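# Place the juicer's sieve basket onto its drive spindle

## Task

Set the sieve basket down so it sits seated on the drive spindle inside the white bowl ring of the juicer. When finished, no gripper may be touching the basket, and the juicer must be upright with nothing touching it.

## Robot and tools

Robot: two arms, left_arm and right_arm, each ending in a parallel two-finger gripper with a wrist camera. Scene frame: origin at table-top height, midway between the nominal arm bases; +z points up, +x points out over the table, and left_arm is on the +y side. Image left and right do not follow the arm names. Measured base positions in the scene frame: left_arm (-0.004, +0.262, 0), quat_wxyz (+0.999, 0, 0, -0.032); right_arm (+0.003, -0.339, 0), quat_wxyz (+1.000, 0, 0, -0.011). Each arm's hand positions, quaternions, velocities, targets and wrist-camera poses are expressed in that arm's own base frame. The table and the fixed head cameras use the scene frame.

Gripper: the fingers extend along the gripper's +z axis and open and close along its y axis. end_effector_position is the point between the pads, about 1 cm short of the fingertips. Reported poses can be off by a few centimetres, more at long reach. Friction and weight may leave a hand a few cm from its command in free air, which by itself does not mean contact.

The 16-number row, shared by execute_actions and move: one list covering both arms. Numbers 1-8 are left_arm: x, y, z (metres, absolute position in left_arm's base frame), then qw, qx, qy, qz (absolute orientation, w first), then opening. Numbers 9-16 are the same eight for right_arm in right_arm's base frame. Opening runs from -1 (closed) to +1 (fully open, 0.094 m) and is an absolute command, not a change. Every row must list both arms; to hold an arm still, repeat its pose from the last result taken before it began resting, plus its intended opening. Writing 0 as an opening is a real command, not a blank. Repeat the same quaternion in every row to keep an orientation fixed. Each control step the controller limits the orientation change to 40 degrees from the measured orientation, so big turns need several actions.

execute_actions(actions, cameras): actions is a list of actions; each action is a table of up to 15 rows (one row per 1/30 s step), and a short table repeats its last row for the remaining steps. If any target lies more than 0.6 m from that gripper's present position along any of the gripper's own axes, the action is rejected for both arms; if the first action fails this against the latest reported state, or any action is malformed, the whole call is rejected. Images are returned only when actions is empty or cameras names them. cameras: list of names, ["all"], [] for none.

move(target, speed, blend, opening_speed, grip_force, blocking, cameras): drives each gripper in a straight line from its Hand target to the given absolute row, or through a list of up to 15 rows, all within a 10 s cap. No 0.6 m limit. speed: m/s per arm path, 0.002 to 4.3, default 0.25 (rotation capped at twice that in rad/s); one value or one per target. blend: corner-rounding radius in metres for lists, default 0 meaning a full stop at each point. opening_speed: rate of change of the commanded opening per second on the -1..+1 scale, at least 0.2; use it to close gently. grip_force: newtons per finger pad, 10 to 50, one value or one per arm; it persists; lower force closes slowly. blocking=false returns after about 0.5 s while motion continues; a new move replaces it. Paths do not avoid obstacles or the other arm, faster moves overshoot and strike harder, and routing a path near an arm's own base can flip its shoulder, so go around.

wait(seconds 0 to 10): lets time pass holding commands. stop(): brakes the running move. zoom_image(camera, region [x0,y0,x1,y1] pixels, at most 504 by 504): enlarges part of the latest image of cam_head_left, cam_head_right, cam_left_wrist or cam_right_wrist (all 896x504). read_manual(section="licences") only gives licence text. finished_scene(scene): ends the scene for good; the basket must stay seated with the robot off it. After ending scene 1, make no further call in that reply.

Results: each gripper's end_effector_position and end_effector_quat_wxyz in its base frame; Hand target (where the arm is now being sent); Tool commands; grip_measured (measured opening on the command scale, reads up to 2.5 mm wide when empty and narrower than the part under a squeeze; it tracks the command, so it does not reveal contact); grip_effort_nm (gripper motor effort, negative closing, not a pad force); Joint positions (the last number per arm is the opening in metres); joint torques (include arm weight, have offsets; numbers 3 and 4 wrap at ±28 N m); joint velocities, possibly shown as within noise; motor temperatures. A move adds a move: line such as done, off_target, moving, held or fault, plus limits (paced means a clipped pose, held means withheld steps). done means at rest within 10 mm and 2 degrees; neither done nor off_target tells you about contact.

Avoid: dropping the basket or releasing it while it moves, fast impacts, hard pushes on the juicer or table, tipping the juicer, anything ending up off the table, and any contact between the two arms or one gripper closing on the other's fingers (this can fail the scene). Release by commanding an opening well above grip_measured. Holding loads, stretching out or pushing on unreachable poses heats motors; at 85 °C a MOTOR HOT line appears and at 100 °C that arm goes limp for 30 s or longer. Loose objects may get nudged occasionally. Camera calibrations are given in OpenCV form and may be slightly off.

Each tool is called after ">>>" in YAML: its name, and indented under it one key for each argument.

## Session

>>> execute_actions:
  actions: []

Scene clock: 0.00 s.
left_arm: end_effector_position=(+0.7481, -0.2787, +0.1870) grip_measured=+1.000 grip_effort_nm=n/a end_effector_quat_wxyz=(+0.345, +0.356, +0.835, -0.240) | right_arm: end_effector_position=(+0.3975, -0.4955, +0.1654) grip_measured=+1.000 grip_effort_nm=n/a end_effector_quat_wxyz=(+0.594, +0.704, +0.187, -0.343)
Joint positions: left_arm=[-0.24 2.107 1.936 -0.698 0.56 0.356 0.094] | right_arm=[-0.636 1.915 1.108 0.643 1.194 0.94 0.094]
Joint velocities: within noise
Joint torques (N m): no reading
Motor temperatures (°C): left_arm=[26 32 26 26 24 26 27] | right_arm=[28 29 26 23 27 25 25]
Heat: left arm: hottest shoulder 32 °C; right arm: hottest shoulder 29 °C.
Hand target: left_arm +0.7551, -0.2804, +0.2049; +0.361, +0.358, +0.828, -0.237 | right_arm +0.4026, -0.4992, +0.1758; +0.601, +0.702, +0.178, -0.337
Tool commands: left_gripper/opening=+1.0 right_gripper/opening=+1.0
camera_calibration:
cam_left_wrist: T_world_to_cam=[[-0.7627, -0.625525, 0.164341, 0.369743], [-0.645991, 0.724469, -0.240498, 0.76328], [0.0313776, -0.289591, -0.956636, 0.192367], [0, 0, 0, 1]] pos_world=[0.769039, -0.265982, 0.306828]
cam_right_wrist: T_world_to_cam=[[-0.679634, 0.177572, -0.711734, 0.487286], [0.722365, 0.330807, -0.607252, 0.026668], [0.127616, -0.926841, -0.353099, -0.334841], [0, 0, 0, 1]] pos_world=[0.354643, -0.405695, 0.244781]

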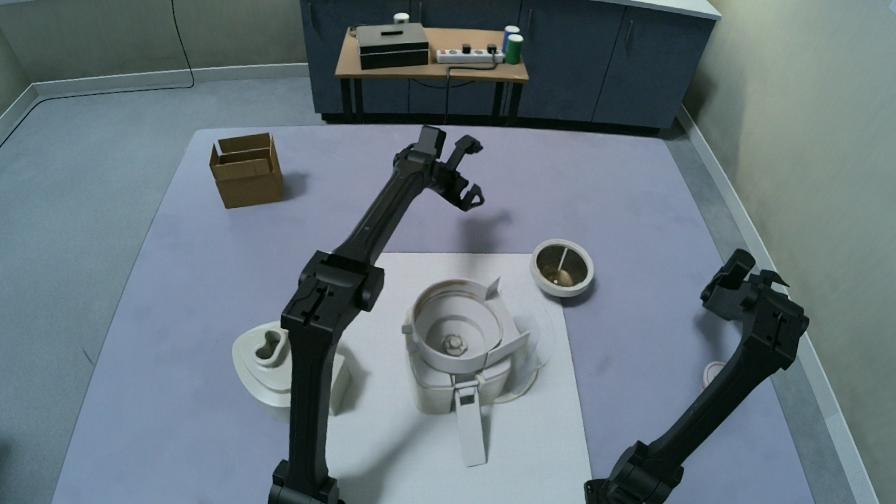

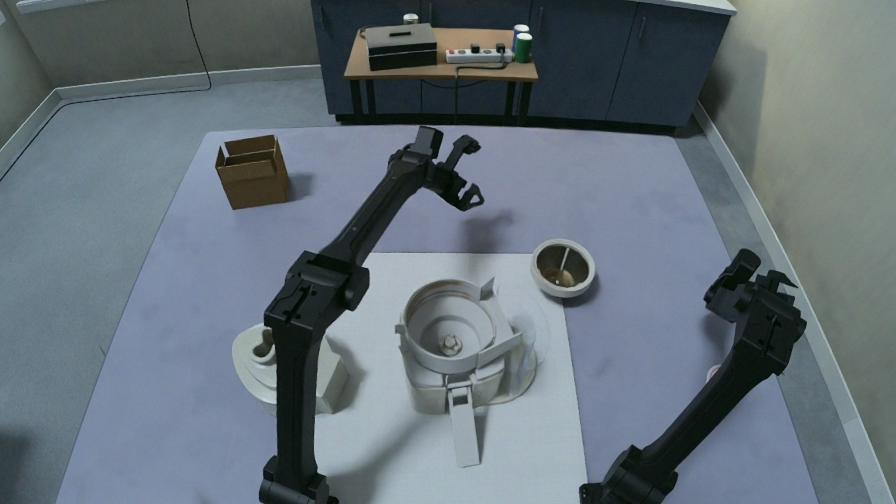

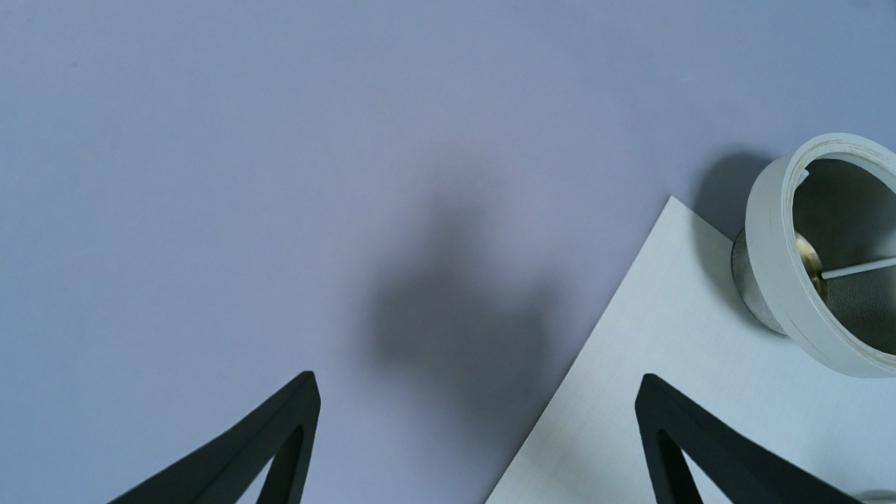

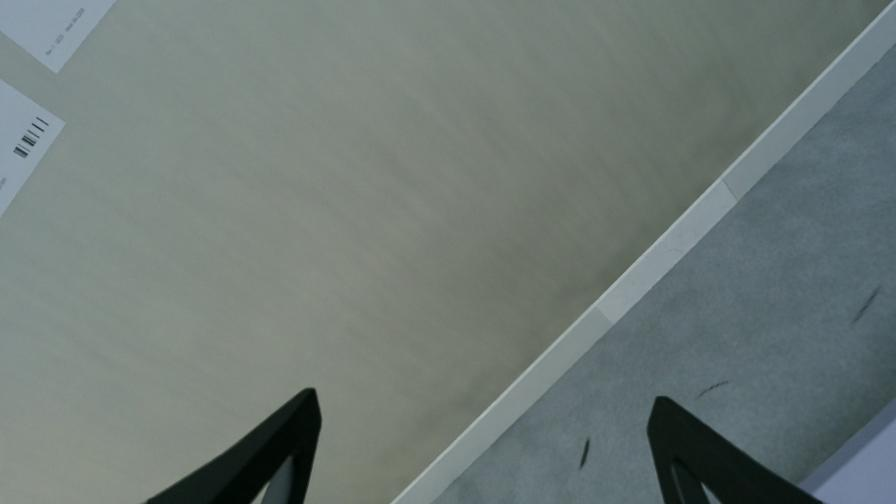

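>>> zoom_image:
  camera: "cam_head_right"
  region: [370, 220, 620, 480]

>>> zoom_image:
  camera: "cam_head_left"
  region: [370, 220, 620, 480]

Scaled by 1.938 from the camera's 896x504 image, which has a finer 1280x720 frame.

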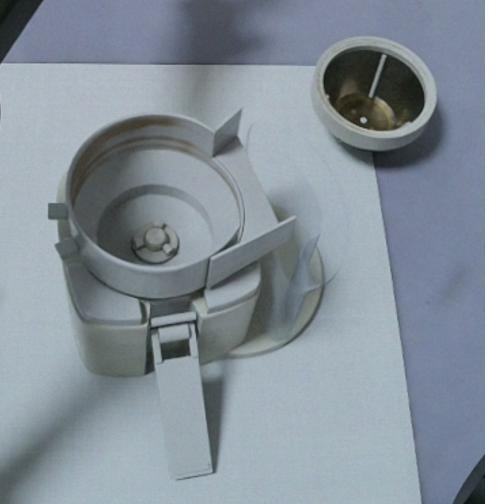

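Scaled by 1.938 from the camera's 896x504 image, which has a finer 1280x720 frame.

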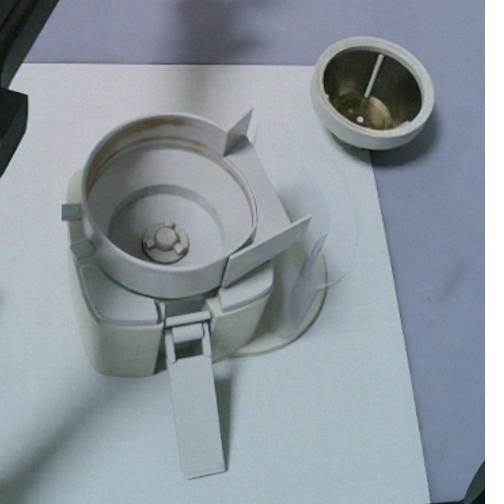

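>>> move:
  target: [0.52, 0.12, 0.36, 0.361, 0.358, 0.828, -0.237, 1, 0.5507, 0.0701, 0.30, 0, 1, 0, 0, 1]
  speed: 0.5
  cameras: ["all"]

Scene clock: 51.83 s.
left_arm: end_effector_position=(+0.5100, +0.1185, +0.3428) grip_measured=+1.000 grip_effort_nm=0.02 end_effector_quat_wxyz=(+0.349, +0.344, +0.835, -0.249) | right_arm: end_effector_position=(+0.5377, +0.0751, +0.2814) grip_measured=+1.000 grip_effort_nm=-0.01 end_effector_quat_wxyz=(-0.184, +0.842, +0.501, +0.080)
Joint positions: left_arm=[0.489 1.621 1.676 -1.54 0.884 1.231 0.094] | right_arm=[0.014 1.786 1.863 -1.696 -0.401 2.072 0.094]
Joint torques (N m): left_arm=[1.55 -14.39 14.43 0.25 0.73 0.06] | right_arm=[-1.61 -14.33 14.64 -0.09 -0.32 0.1]
Motor temperatures (°C): left_arm=[26 43 38 26 24 26 27] | right_arm=[28 33 32 23 27 25 25]
Heat: left arm: hottest shoulder 43 °C; right arm: hottest shoulder 33 °C.
Hand target: left_arm +0.5190, +0.1196, +0.3599; +0.361, +0.358, +0.828, -0.237 | right_arm +0.5495, +0.0696, +0.2996; -0.176, +0.845, +0.495, +0.098
Off the commanded pose: left_arm 0.020 m, 3 deg | right_arm 0.023 m, 65 deg; orientation clipped.
joint sent to its limit (right arm) — joint 4 (wrist pitch), lower limit; joint 6 (wrist roll), upper limit. The joint targets are off in orientation, not in position.
move: off_target (left_arm, right_arm); limits=paced
camera_calibration:
cam_left_wrist: T_world_to_cam=[[-0.752764, -0.631807, 0.18484, 0.399597], [-0.657544, 0.708296, -0.256811, 0.372722], [0.0313334, -0.314859, -0.948621, 0.464125], [0, 0, 0, 1]] pos_world=[0.531341, 0.134604, 0.462136]
cam_right_wrist: T_world_to_cam=[[-0.872491, 0.451768, 0.186185, 0.394188], [0.434527, 0.54308, 0.718506, -0.427136], [0.223485, 0.707793, -0.670138, 0.131904], [0, 0, 0, 1]] pos_world=[0.500049, -0.0394737, 0.321901]

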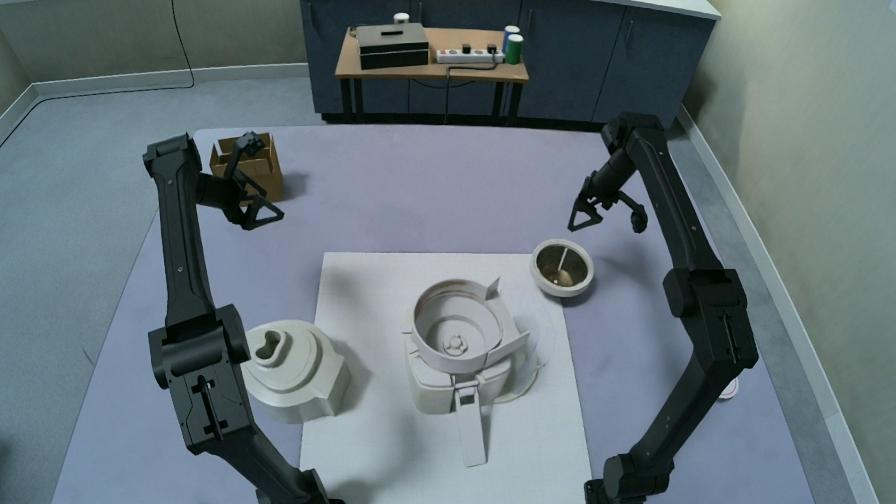

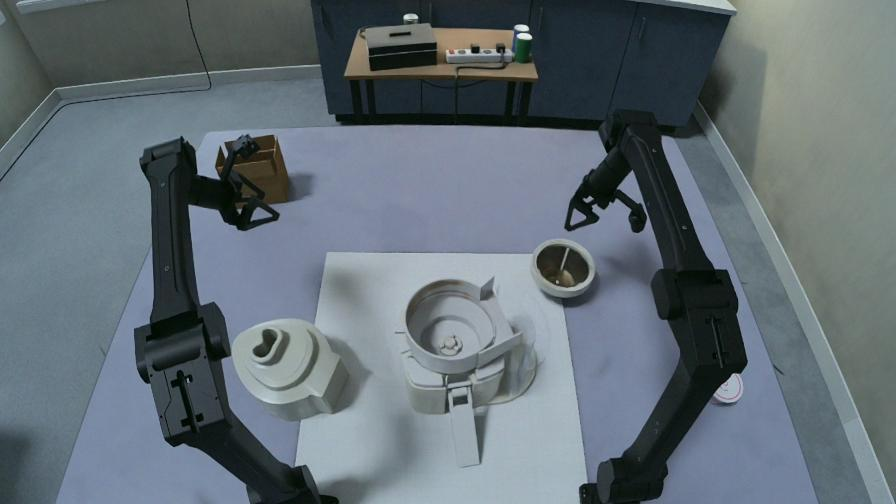

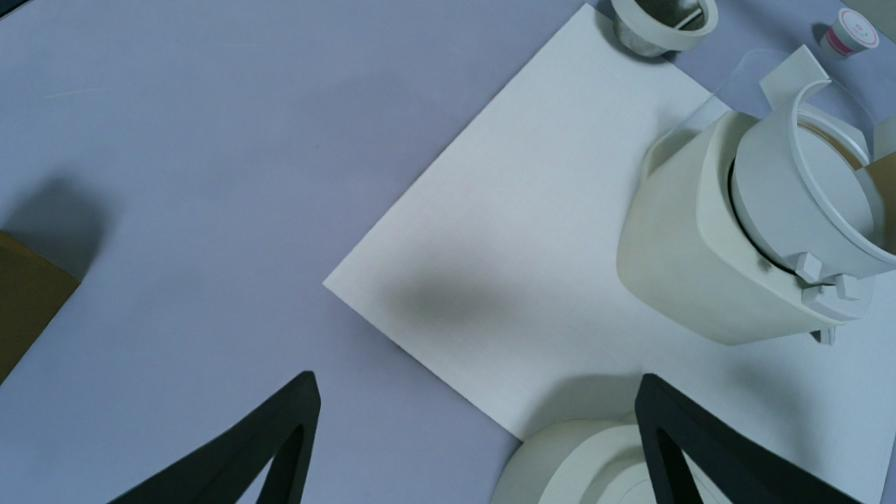

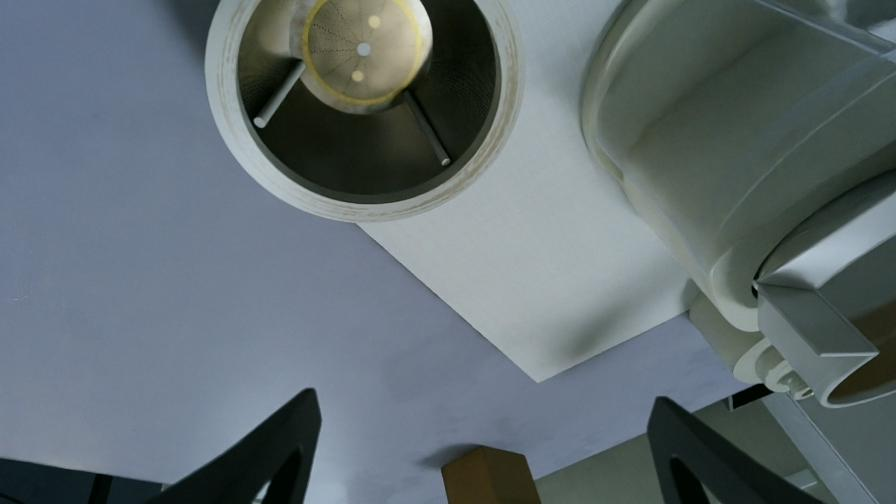

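>>> move:
  target: [0.519, 0.1196, 0.36, 0.361, 0.358, 0.828, -0.237, 1, 0.56, 0.002, 0.21, 0, 0, 1, 0, 0.2]
  speed: 0.6
  cameras: ["cam_right_wrist", "cam_head_right","cam_head_left"]

Scene clock: 76.17 s.
left_arm: end_effector_position=(+0.5100, +0.1185, +0.3428) grip_measured=+1.000 grip_effort_nm=0.02 end_effector_quat_wxyz=(+0.349, +0.345, +0.835, -0.249) | right_arm: end_effector_position=(+0.5614, +0.0044, +0.2078) grip_measured=+0.202 grip_effort_nm=-0.08 end_effector_quat_wxyz=(-0.007, +0.004, +1.000, -0.001)
Joint positions: left_arm=[0.489 1.621 1.676 -1.54 0.884 1.231 0.094] | right_arm=[0.009 1.828 1.765 -1.522 0.003 0.017 0.056]
Joint torques (N m): left_arm=[1.03 -13.68 13.89 0.14 0.73 0.05] | right_arm=[-1.2 -16.91 8.39 1.29 -0.09 -0.22]
Heat: left arm: hottest shoulder 41 °C; right arm: hottest shoulder 35 °C.
Hand target: left_arm +0.5181, +0.1192, +0.3599; +0.361, +0.358, +0.828, -0.237 | right_arm +0.5600, +0.0021, +0.2098; +0.000, +0.000, +1.000, +0.000
Off the commanded pose: left_arm 0.019 m, 3 deg | right_arm 0.004 m, 1 deg.
move: off_target (left_arm)
camera_calibration:
cam_right_wrist: T_world_to_cam=[[-0.0117374, -0.998881, -0.0458145, 0.031903], [-0.875559, -0.0118633, 0.482966, 0.440613], [-0.482969, 0.045782, -0.87444, 0.569324], [0, 0, 0, 1]] pos_world=[0.661122, 0.0110296, 0.286501]
Images, in order (width x height): cam_head_left 896x504, cam_head_right 896x504, cam_right_wrist 896x504.

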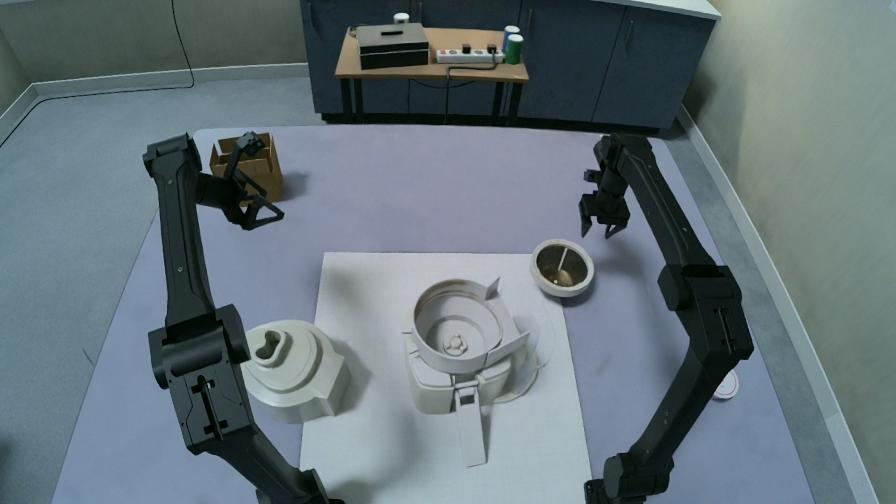

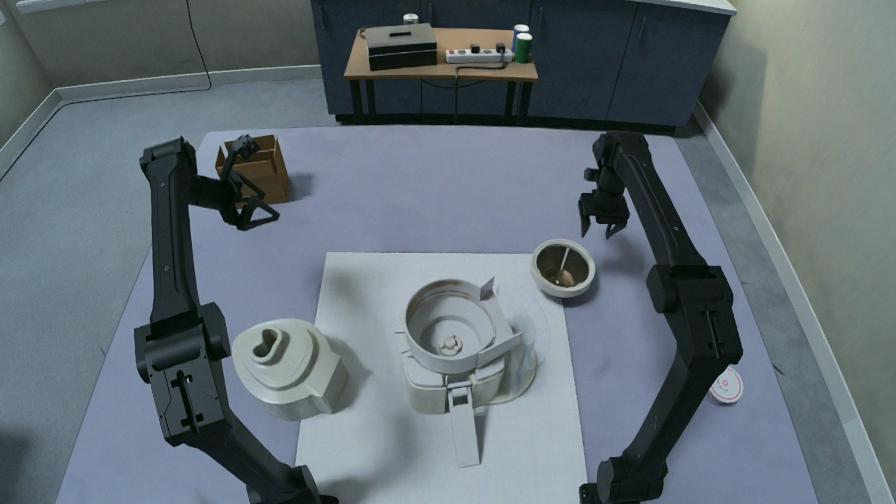

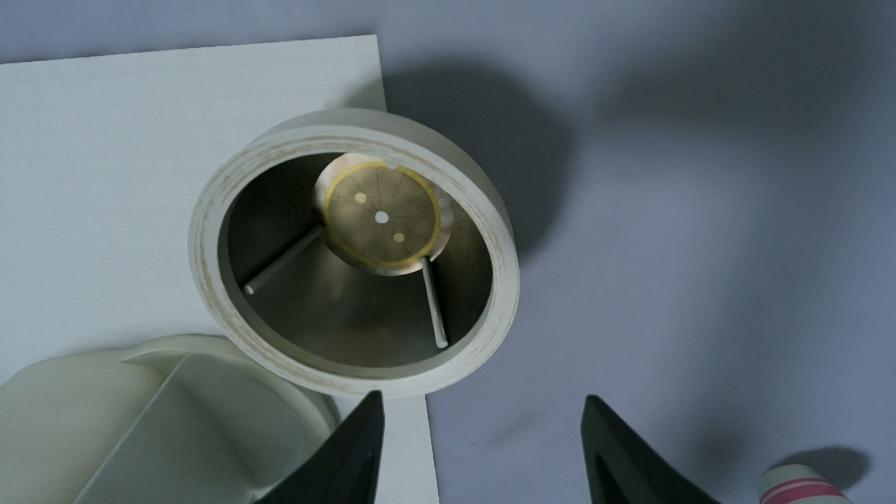

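>>> move:
  target: [0.519, 0.1196, 0.36, 0.361, 0.358, 0.828, -0.237, 1, 0.556, -0.004, 0.145, 0, 0, 1, 0, 0.2]
  speed: 0.3
  cameras: ["cam_right_wrist", "cam_head_right"]

>>> zoom_image:
  camera: "cam_head_right"
  region: [500, 180, 660, 320]

Scene clock: 93.93 s.
left_arm: end_effector_position=(+0.5100, +0.1185, +0.3428) grip_measured=+1.000 grip_effort_nm=0.02 end_effector_quat_wxyz=(+0.349, +0.345, +0.835, -0.249) | right_arm: end_effector_position=(+0.5560, +0.0020, +0.1515) grip_measured=+0.202 grip_effort_nm=-0.08 end_effector_quat_wxyz=(+0.001, +0.000, +1.000, -0.001)
Joint positions: left_arm=[0.489 1.621 1.676 -1.54 0.884 1.231 0.094] | right_arm=[0.005 1.824 1.611 -1.357 0.003 0.006 0.056]
Joint torques (N m): left_arm=[1.96 -14.92 13.96 0.24 0.79 0.06] | right_arm=[-1.49 -14.97 8.32 1.43 -0.08 -0.21]
Heat: left arm: hottest elbow 41 °C; right arm: hottest shoulder 37 °C.
Hand target: left_arm +0.5181, +0.1192, +0.3599; +0.361, +0.358, +0.828, -0.237 | right_arm +0.5559, -0.0039, +0.1451; +0.000, +0.000, +1.000, +0.000
Off the commanded pose: left_arm 0.019 m, 3 deg | right_arm 0.009 m, 0 deg.
move: off_target (left_arm)
camera_calibration:
cam_right_wrist: T_world_to_cam=[[-0.00384767, -0.998929, -0.0461078, 0.0225335], [-0.88269, -0.0182755, 0.4696, 0.469061], [-0.46994, 0.0425057, -0.881675, 0.511478], [0, 0, 0, 1]] pos_world=[0.654486, 0.00934095, 0.231725]
Images, in order (width x height): cam_head_right 896x504, cam_right_wrist 896x504.

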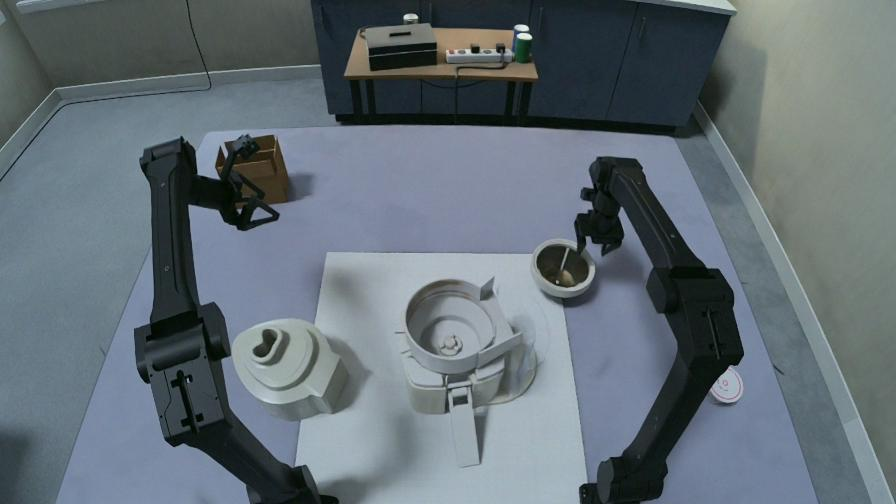

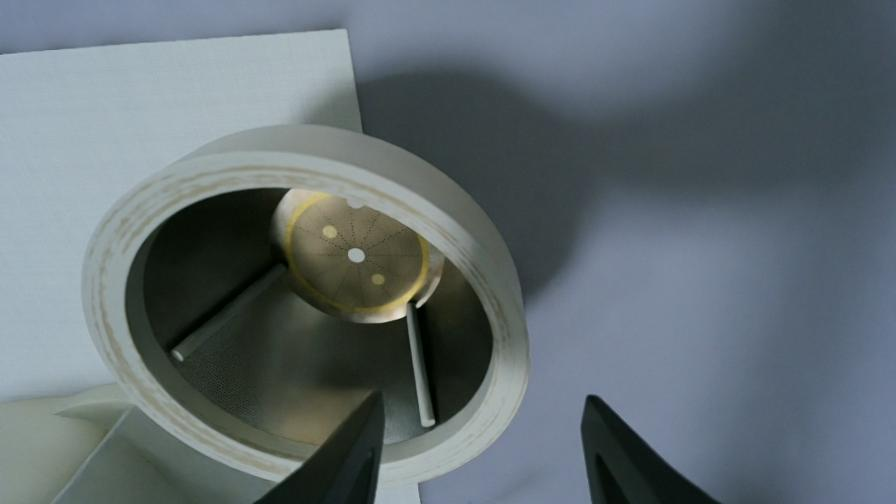

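Scaled by 3.150 from the camera's 896x504 image, which has a finer 1280x720 frame.

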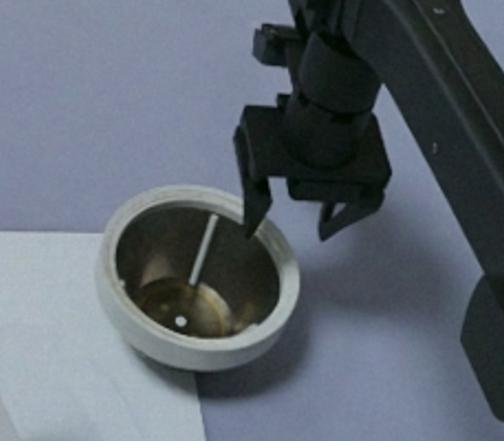

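>>> move:
  target:
    - [0.519, 0.1196, 0.36, 0.361, 0.358, 0.828, -0.237, 1, 0.568, -0.012, 0.142, 0, 0, 1, 0, 0.2]
    - [0.519, 0.1196, 0.36, 0.361, 0.358, 0.828, -0.237, 1, 0.568, -0.011, 0.114, 0, 0, 1, 0, 0.2]
  speed: 0.15
  cameras: ["cam_right_wrist", "cam_head_right"]

>>> zoom_image:
  camera: "cam_head_right"
  region: [500, 180, 660, 320]

Scene clock: 104.37 s.
left_arm: end_effector_position=(+0.5100, +0.1185, +0.3428) grip_measured=+1.000 grip_effort_nm=0.02 end_effector_quat_wxyz=(+0.349, +0.345, +0.835, -0.249) | right_arm: end_effector_position=(+0.5683, -0.0068, +0.1241) grip_measured=+0.202 grip_effort_nm=-0.08 end_effector_quat_wxyz=(+0.004, +0.001, +1.000, -0.001)
Joint positions: left_arm=[0.489 1.621 1.676 -1.54 0.884 1.231 0.094] | right_arm=[-0.01 1.869 1.603 -1.297 0.003 -0.008 0.056]
Joint torques (N m): left_arm=[0.85 -13.68 13.82 0.31 0.73 0.09] | right_arm=[-1.26 -15.27 8.4 1.46 -0.1 -0.17]
Heat: left arm: hottest elbow 41 °C; right arm: hottest shoulder 37 °C.
Hand target: left_arm +0.5181, +0.1192, +0.3599; +0.361, +0.358, +0.828, -0.237 | right_arm +0.5679, -0.0110, +0.1141; +0.000, +0.000, +1.000, +0.000
Off the commanded pose: left_arm 0.019 m, 3 deg | right_arm 0.011 m, 0 deg.
move: off_target (left_arm, right_arm)
camera_calibration:
cam_right_wrist: T_world_to_cam=[[-0.00542388, -0.998925, -0.0460415, 0.0133871], [-0.885762, -0.0165697, 0.463845, 0.495114], [-0.464109, 0.0432976, -0.884719, 0.490523], [0, 0, 0, 1]] pos_world=[0.666282, 0.000338105, 0.204935]
Images, in order (width x height): cam_head_right 896x504, cam_right_wrist 896x504.

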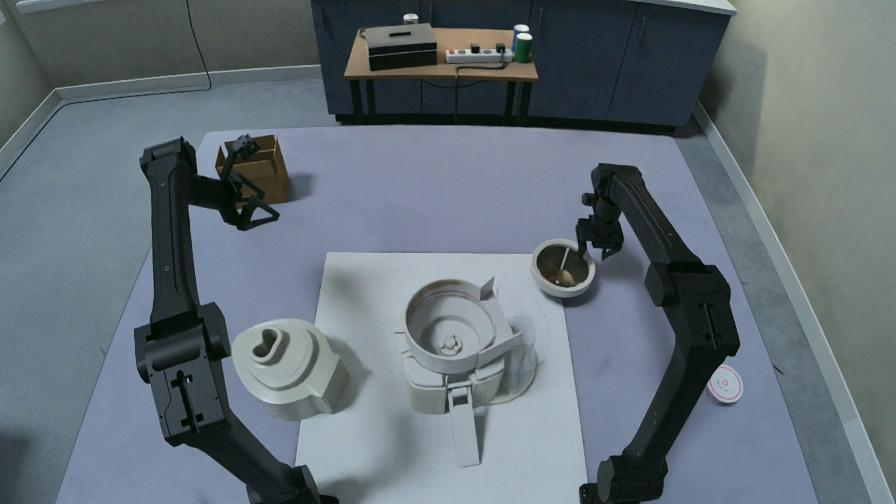

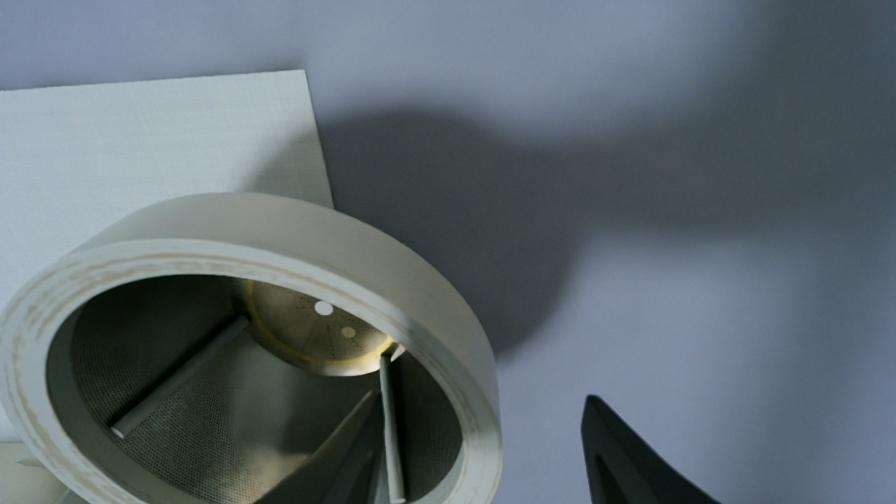

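Scaled by 3.150 from the camera's 896x504 image, which has a finer 1280x720 frame.

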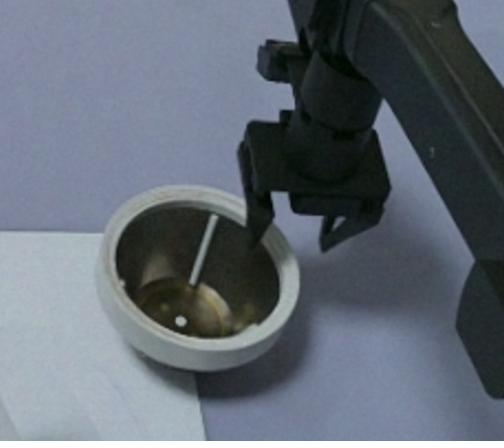

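>>> move:
  target: [0.519, 0.1196, 0.36, 0.361, 0.358, 0.828, -0.237, 1, 0.567, -0.009, 0.098, 0, 0, 1, 0, 0.2]
  speed: 0.1
  cameras: ["cam_right_wrist", "cam_head_right"]

>>> zoom_image:
  camera: "cam_head_right"
  region: [500, 180, 660, 320]

Scene clock: 111.67 s.
left_arm: end_effector_position=(+0.5100, +0.1185, +0.3428) grip_measured=+1.000 grip_effort_nm=0.02 end_effector_quat_wxyz=(+0.349, +0.345, +0.835, -0.249) | right_arm: end_effector_position=(+0.5678, -0.0068, +0.1088) grip_measured=+0.202 grip_effort_nm=-0.08 end_effector_quat_wxyz=(+0.005, +0.001, +1.000, -0.001)
Joint positions: left_arm=[0.489 1.621 1.676 -1.54 0.884 1.231 0.094] | right_arm=[-0.01 1.878 1.574 -1.258 0.003 -0.008 0.056]
Joint torques (N m): left_arm=[1.2 -13.98 14.08 0.35 0.75 0.09] | right_arm=[-0.97 -14.86 7.99 1.29 -0.08 -0.12]
Heat: left arm: hottest elbow 42 °C; right arm: hottest shoulder 37 °C.
Hand target: left_arm +0.5181, +0.1192, +0.3599; +0.361, +0.358, +0.828, -0.237 | right_arm +0.5669, -0.0091, +0.0982; +0.000, +0.000, +1.000, +0.000
Off the commanded pose: left_arm 0.019 m, 3 deg | right_arm 0.011 m, 1 deg.
move: off_target (left_arm, right_arm)
camera_calibration:
cam_right_wrist: T_world_to_cam=[[-0.00535223, -0.998925, -0.0460514, 0.0126429], [-0.886487, -0.0165699, 0.462457, 0.50233], [-0.462722, 0.0432991, -0.885445, 0.476101], [0, 0, 0, 1]] pos_world=[0.66568, 0.000338102, 0.189838]
Images, in order (width x height): cam_head_right 896x504, cam_right_wrist 896x504.

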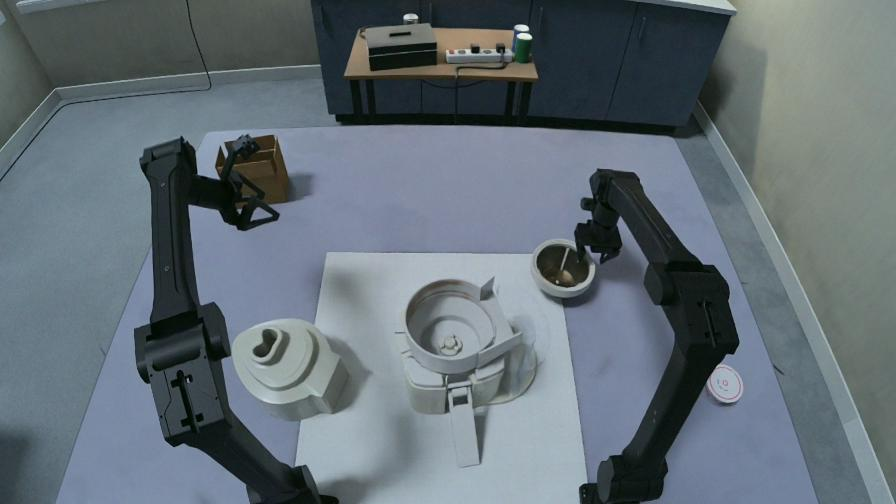

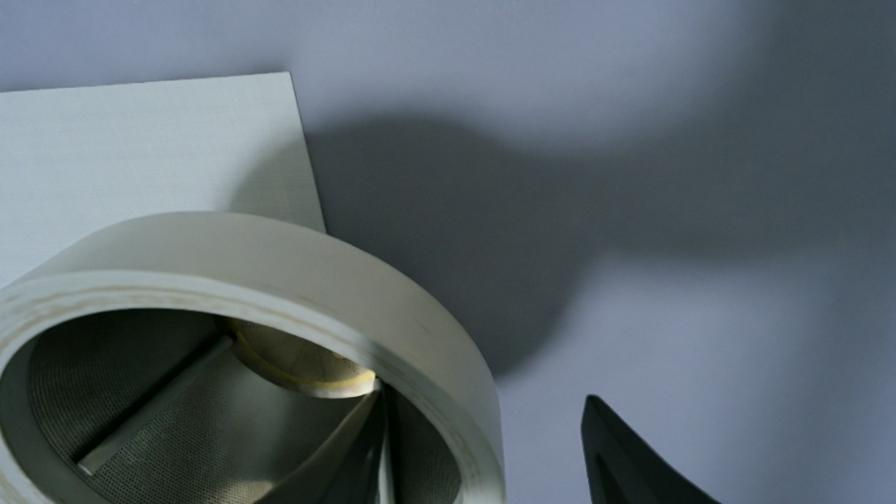

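Scaled by 3.150 from the camera's 896x504 image, which has a finer 1280x720 frame.

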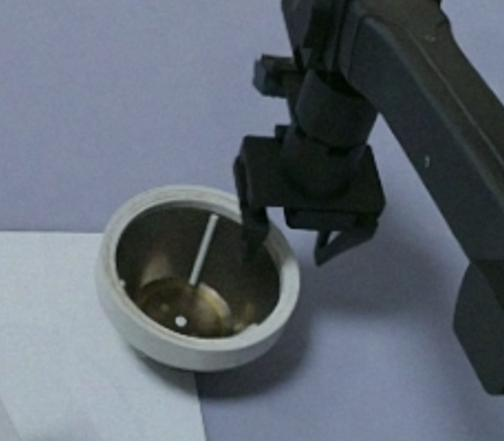

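>>> move:
  target: [0.519, 0.1196, 0.36, 0.361, 0.358, 0.828, -0.237, 1, 0.567, -0.009, 0.098, 0, 0, 1, 0, -1]
  opening_speed: 0.5
  cameras: ["cam_right_wrist", "cam_head_right"]

Scene clock: 118.43 s.
left_arm: end_effector_position=(+0.5100, +0.1185, +0.3428) grip_measured=+1.000 grip_effort_nm=0.02 end_effector_quat_wxyz=(+0.349, +0.345, +0.835, -0.249) | right_arm: end_effector_position=(+0.5678, -0.0056, +0.1088) grip_measured=-0.759 grip_effort_nm=-1.03 end_effector_quat_wxyz=(+0.005, +0.000, +1.000, +0.002)
Joint positions: left_arm=[0.489 1.621 1.676 -1.54 0.884 1.231 0.094] | right_arm=[-0.01 1.878 1.574 -1.258 -0.004 -0.01 0.011]
Joint torques (N m): left_arm=[0.85 -15.21 14.04 0.08 0.79 0.1] | right_arm=[-0.79 -15.15 8.01 1.33 0.17 -0.1]
Heat: left arm: hottest elbow 42 °C; right arm: hottest shoulder 36 °C.
Hand target: left_arm +0.5181, +0.1192, +0.3599; +0.361, +0.358, +0.828, -0.237 | right_arm +0.5668, -0.0091, +0.0981; +0.000, +0.000, +1.000, +0.000
Off the commanded pose: left_arm 0.019 m, 3 deg | right_arm 0.011 m, 1 deg.
move: off_target (left_arm, right_arm)
camera_calibration:
cam_right_wrist: T_world_to_cam=[[-0.00344573, -0.998592, -0.0529346, 0.0135737], [-0.886447, -0.0214492, 0.462333, 0.502337], [-0.462817, 0.0485168, -0.885125, 0.47607], [0, 0, 0, 1]] pos_world=[0.665676, 0.00123184, 0.189853]
Images, in order (width x height): cam_head_right 896x504, cam_right_wrist 896x504.

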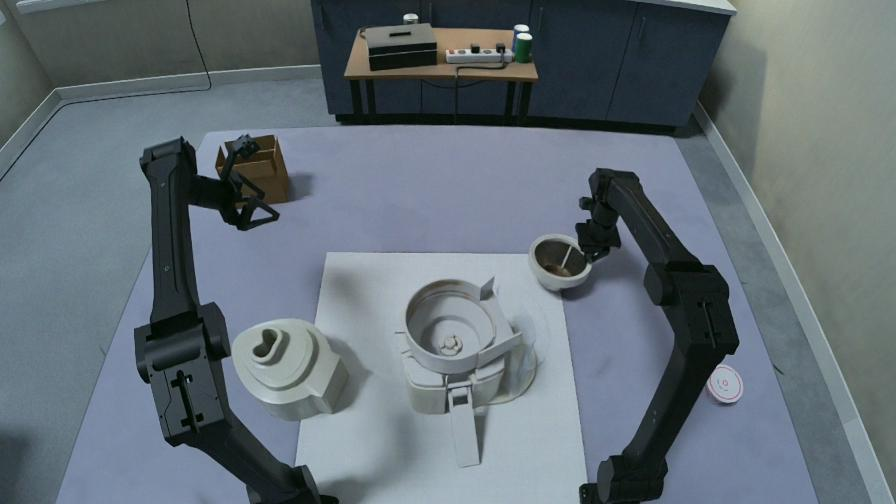

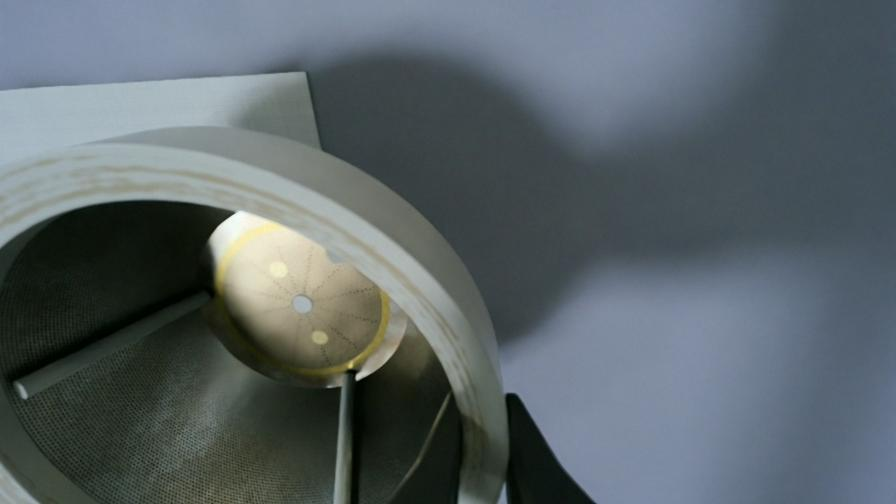

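>>> zoom_image:
  camera: "cam_head_right"
  region: [500, 180, 660, 320]

Scaled by 3.150 from the camera's 896x504 image, which has a finer 1280x720 frame.

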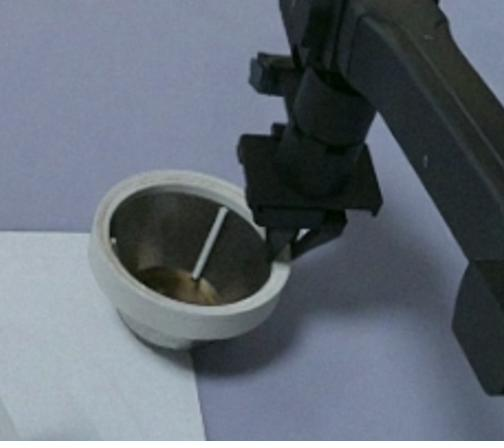

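>>> move:
  target: [0.519, 0.1196, 0.36, 0.361, 0.358, 0.828, -0.237, 1, 0.54, -0.009, 0.29, 0, 0, 1, 0, -1]
  speed: 0.15
  cameras: ["cam_right_wrist", "cam_head_right","cam_left_wrist"]

>>> zoom_image:
  camera: "cam_head_right"
  region: [480, 120, 680, 320]

Scene clock: 134.60 s.
left_arm: end_effector_position=(+0.5100, +0.1185, +0.3428) grip_measured=+1.000 grip_effort_nm=0.02 end_effector_quat_wxyz=(+0.349, +0.345, +0.835, -0.249) | right_arm: end_effector_position=(+0.5264, -0.0062, +0.2528) grip_measured=-0.764 grip_effort_nm=-1.03 end_effector_quat_wxyz=(-0.039, +0.000, +0.999, +0.000)
Joint positions: left_arm=[0.489 1.621 1.676 -1.54 0.884 1.231 0.094] | right_arm=[-0.01 1.772 1.803 -1.68 0.001 -0.01 0.011]
Joint torques (N m): left_arm=[0.91 -14.39 13.87 0.31 0.71 0.12] | right_arm=[-0.85 -16.32 15.88 -0.1 -0.03 -0.11]
Motor temperatures (°C): left_arm=[26 39 43 26 25 26 27] | right_arm=[28 36 36 23 26 25 26]
Heat: left arm: hottest elbow 43 °C; right arm: hottest shoulder 36 °C.
Hand target: left_arm +0.5181, +0.1192, +0.3599; +0.361, +0.358, +0.828, -0.237 | right_arm +0.5374, -0.0090, +0.2896; +0.001, +0.000, +1.000, +0.000
Off the commanded pose: left_arm 0.019 m, 3 deg | right_arm 0.040 m, 4 deg.
move: off_target (left_arm, right_arm)
camera_calibration:
cam_left_wrist: T_world_to_cam=[[-0.752938, -0.631688, 0.184541, 0.399811], [-0.657335, 0.708455, -0.25691, 0.372635], [0.0315477, -0.314742, -0.948653, 0.46401], [0, 0, 0, 1]] pos_world=[0.531341, 0.134604, 0.462136]
cam_right_wrist: T_world_to_cam=[[-0.00756954, -0.998837, -0.0476258, 0.0212911], [-0.842735, -0.0192652, 0.537983, 0.356846], [-0.538275, 0.0442082, -0.841609, 0.613067], [0, 0, 0, 1]] pos_world=[0.630887, 0.00103845, 0.325]
Images, in order (width x height): cam_head_right 896x504, cam_left_wrist 896x504, cam_right_wrist 896x504.

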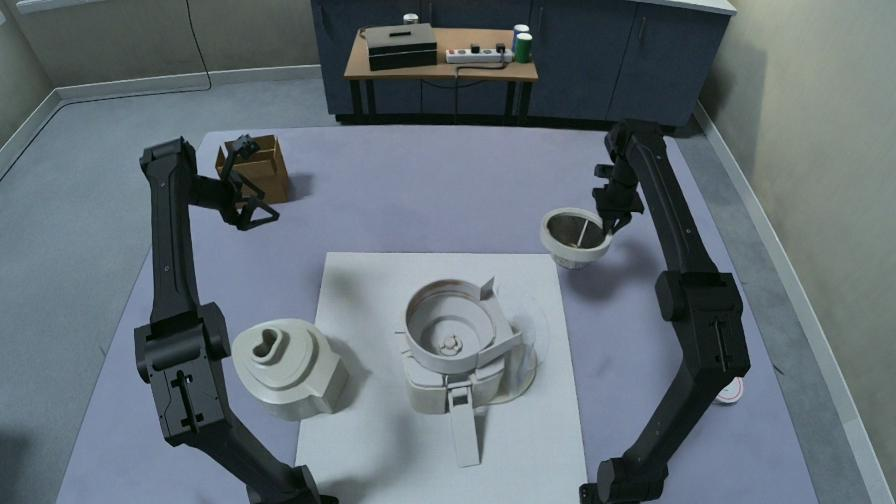

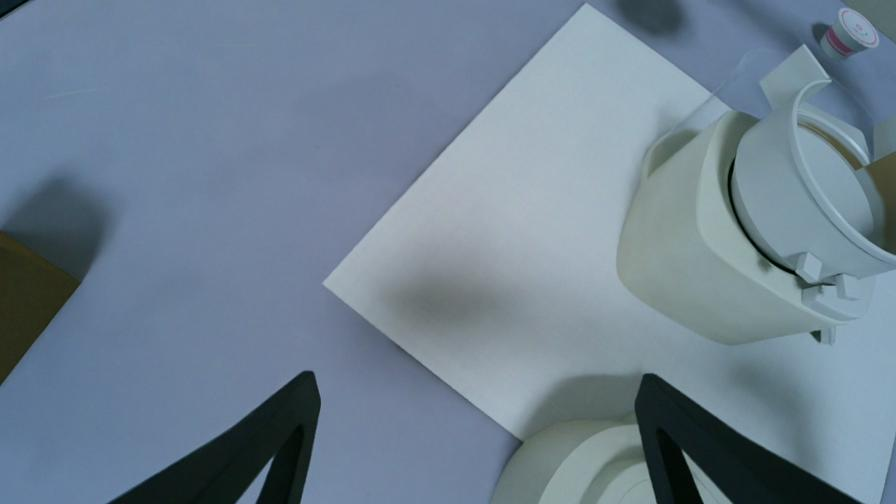

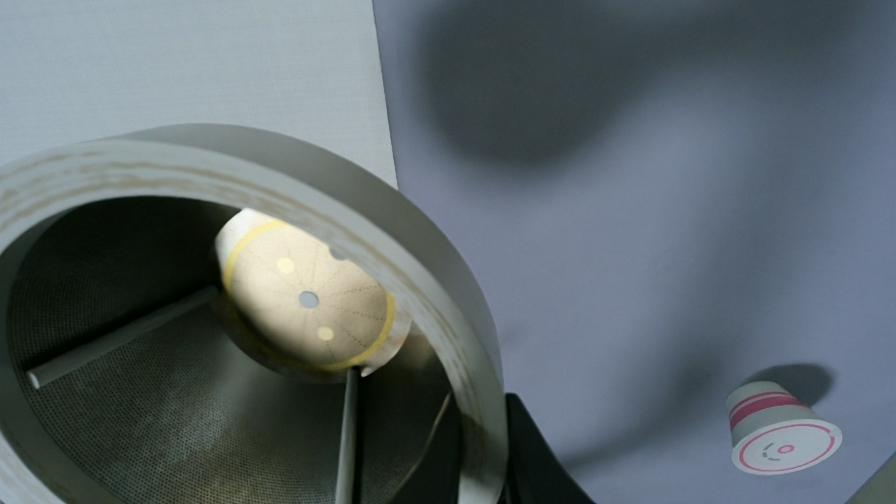

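Scaled by 2.520 from the camera's 896x504 image, which has a finer 1280x720 frame.

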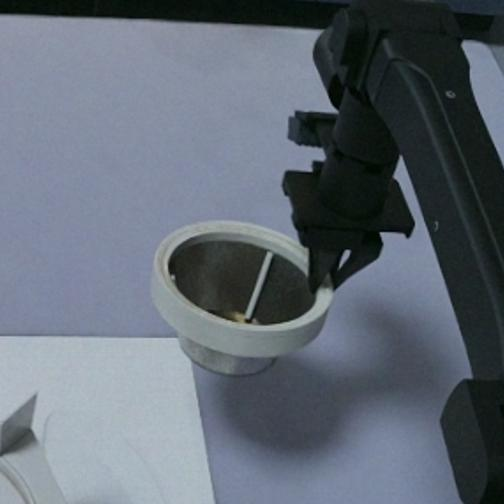

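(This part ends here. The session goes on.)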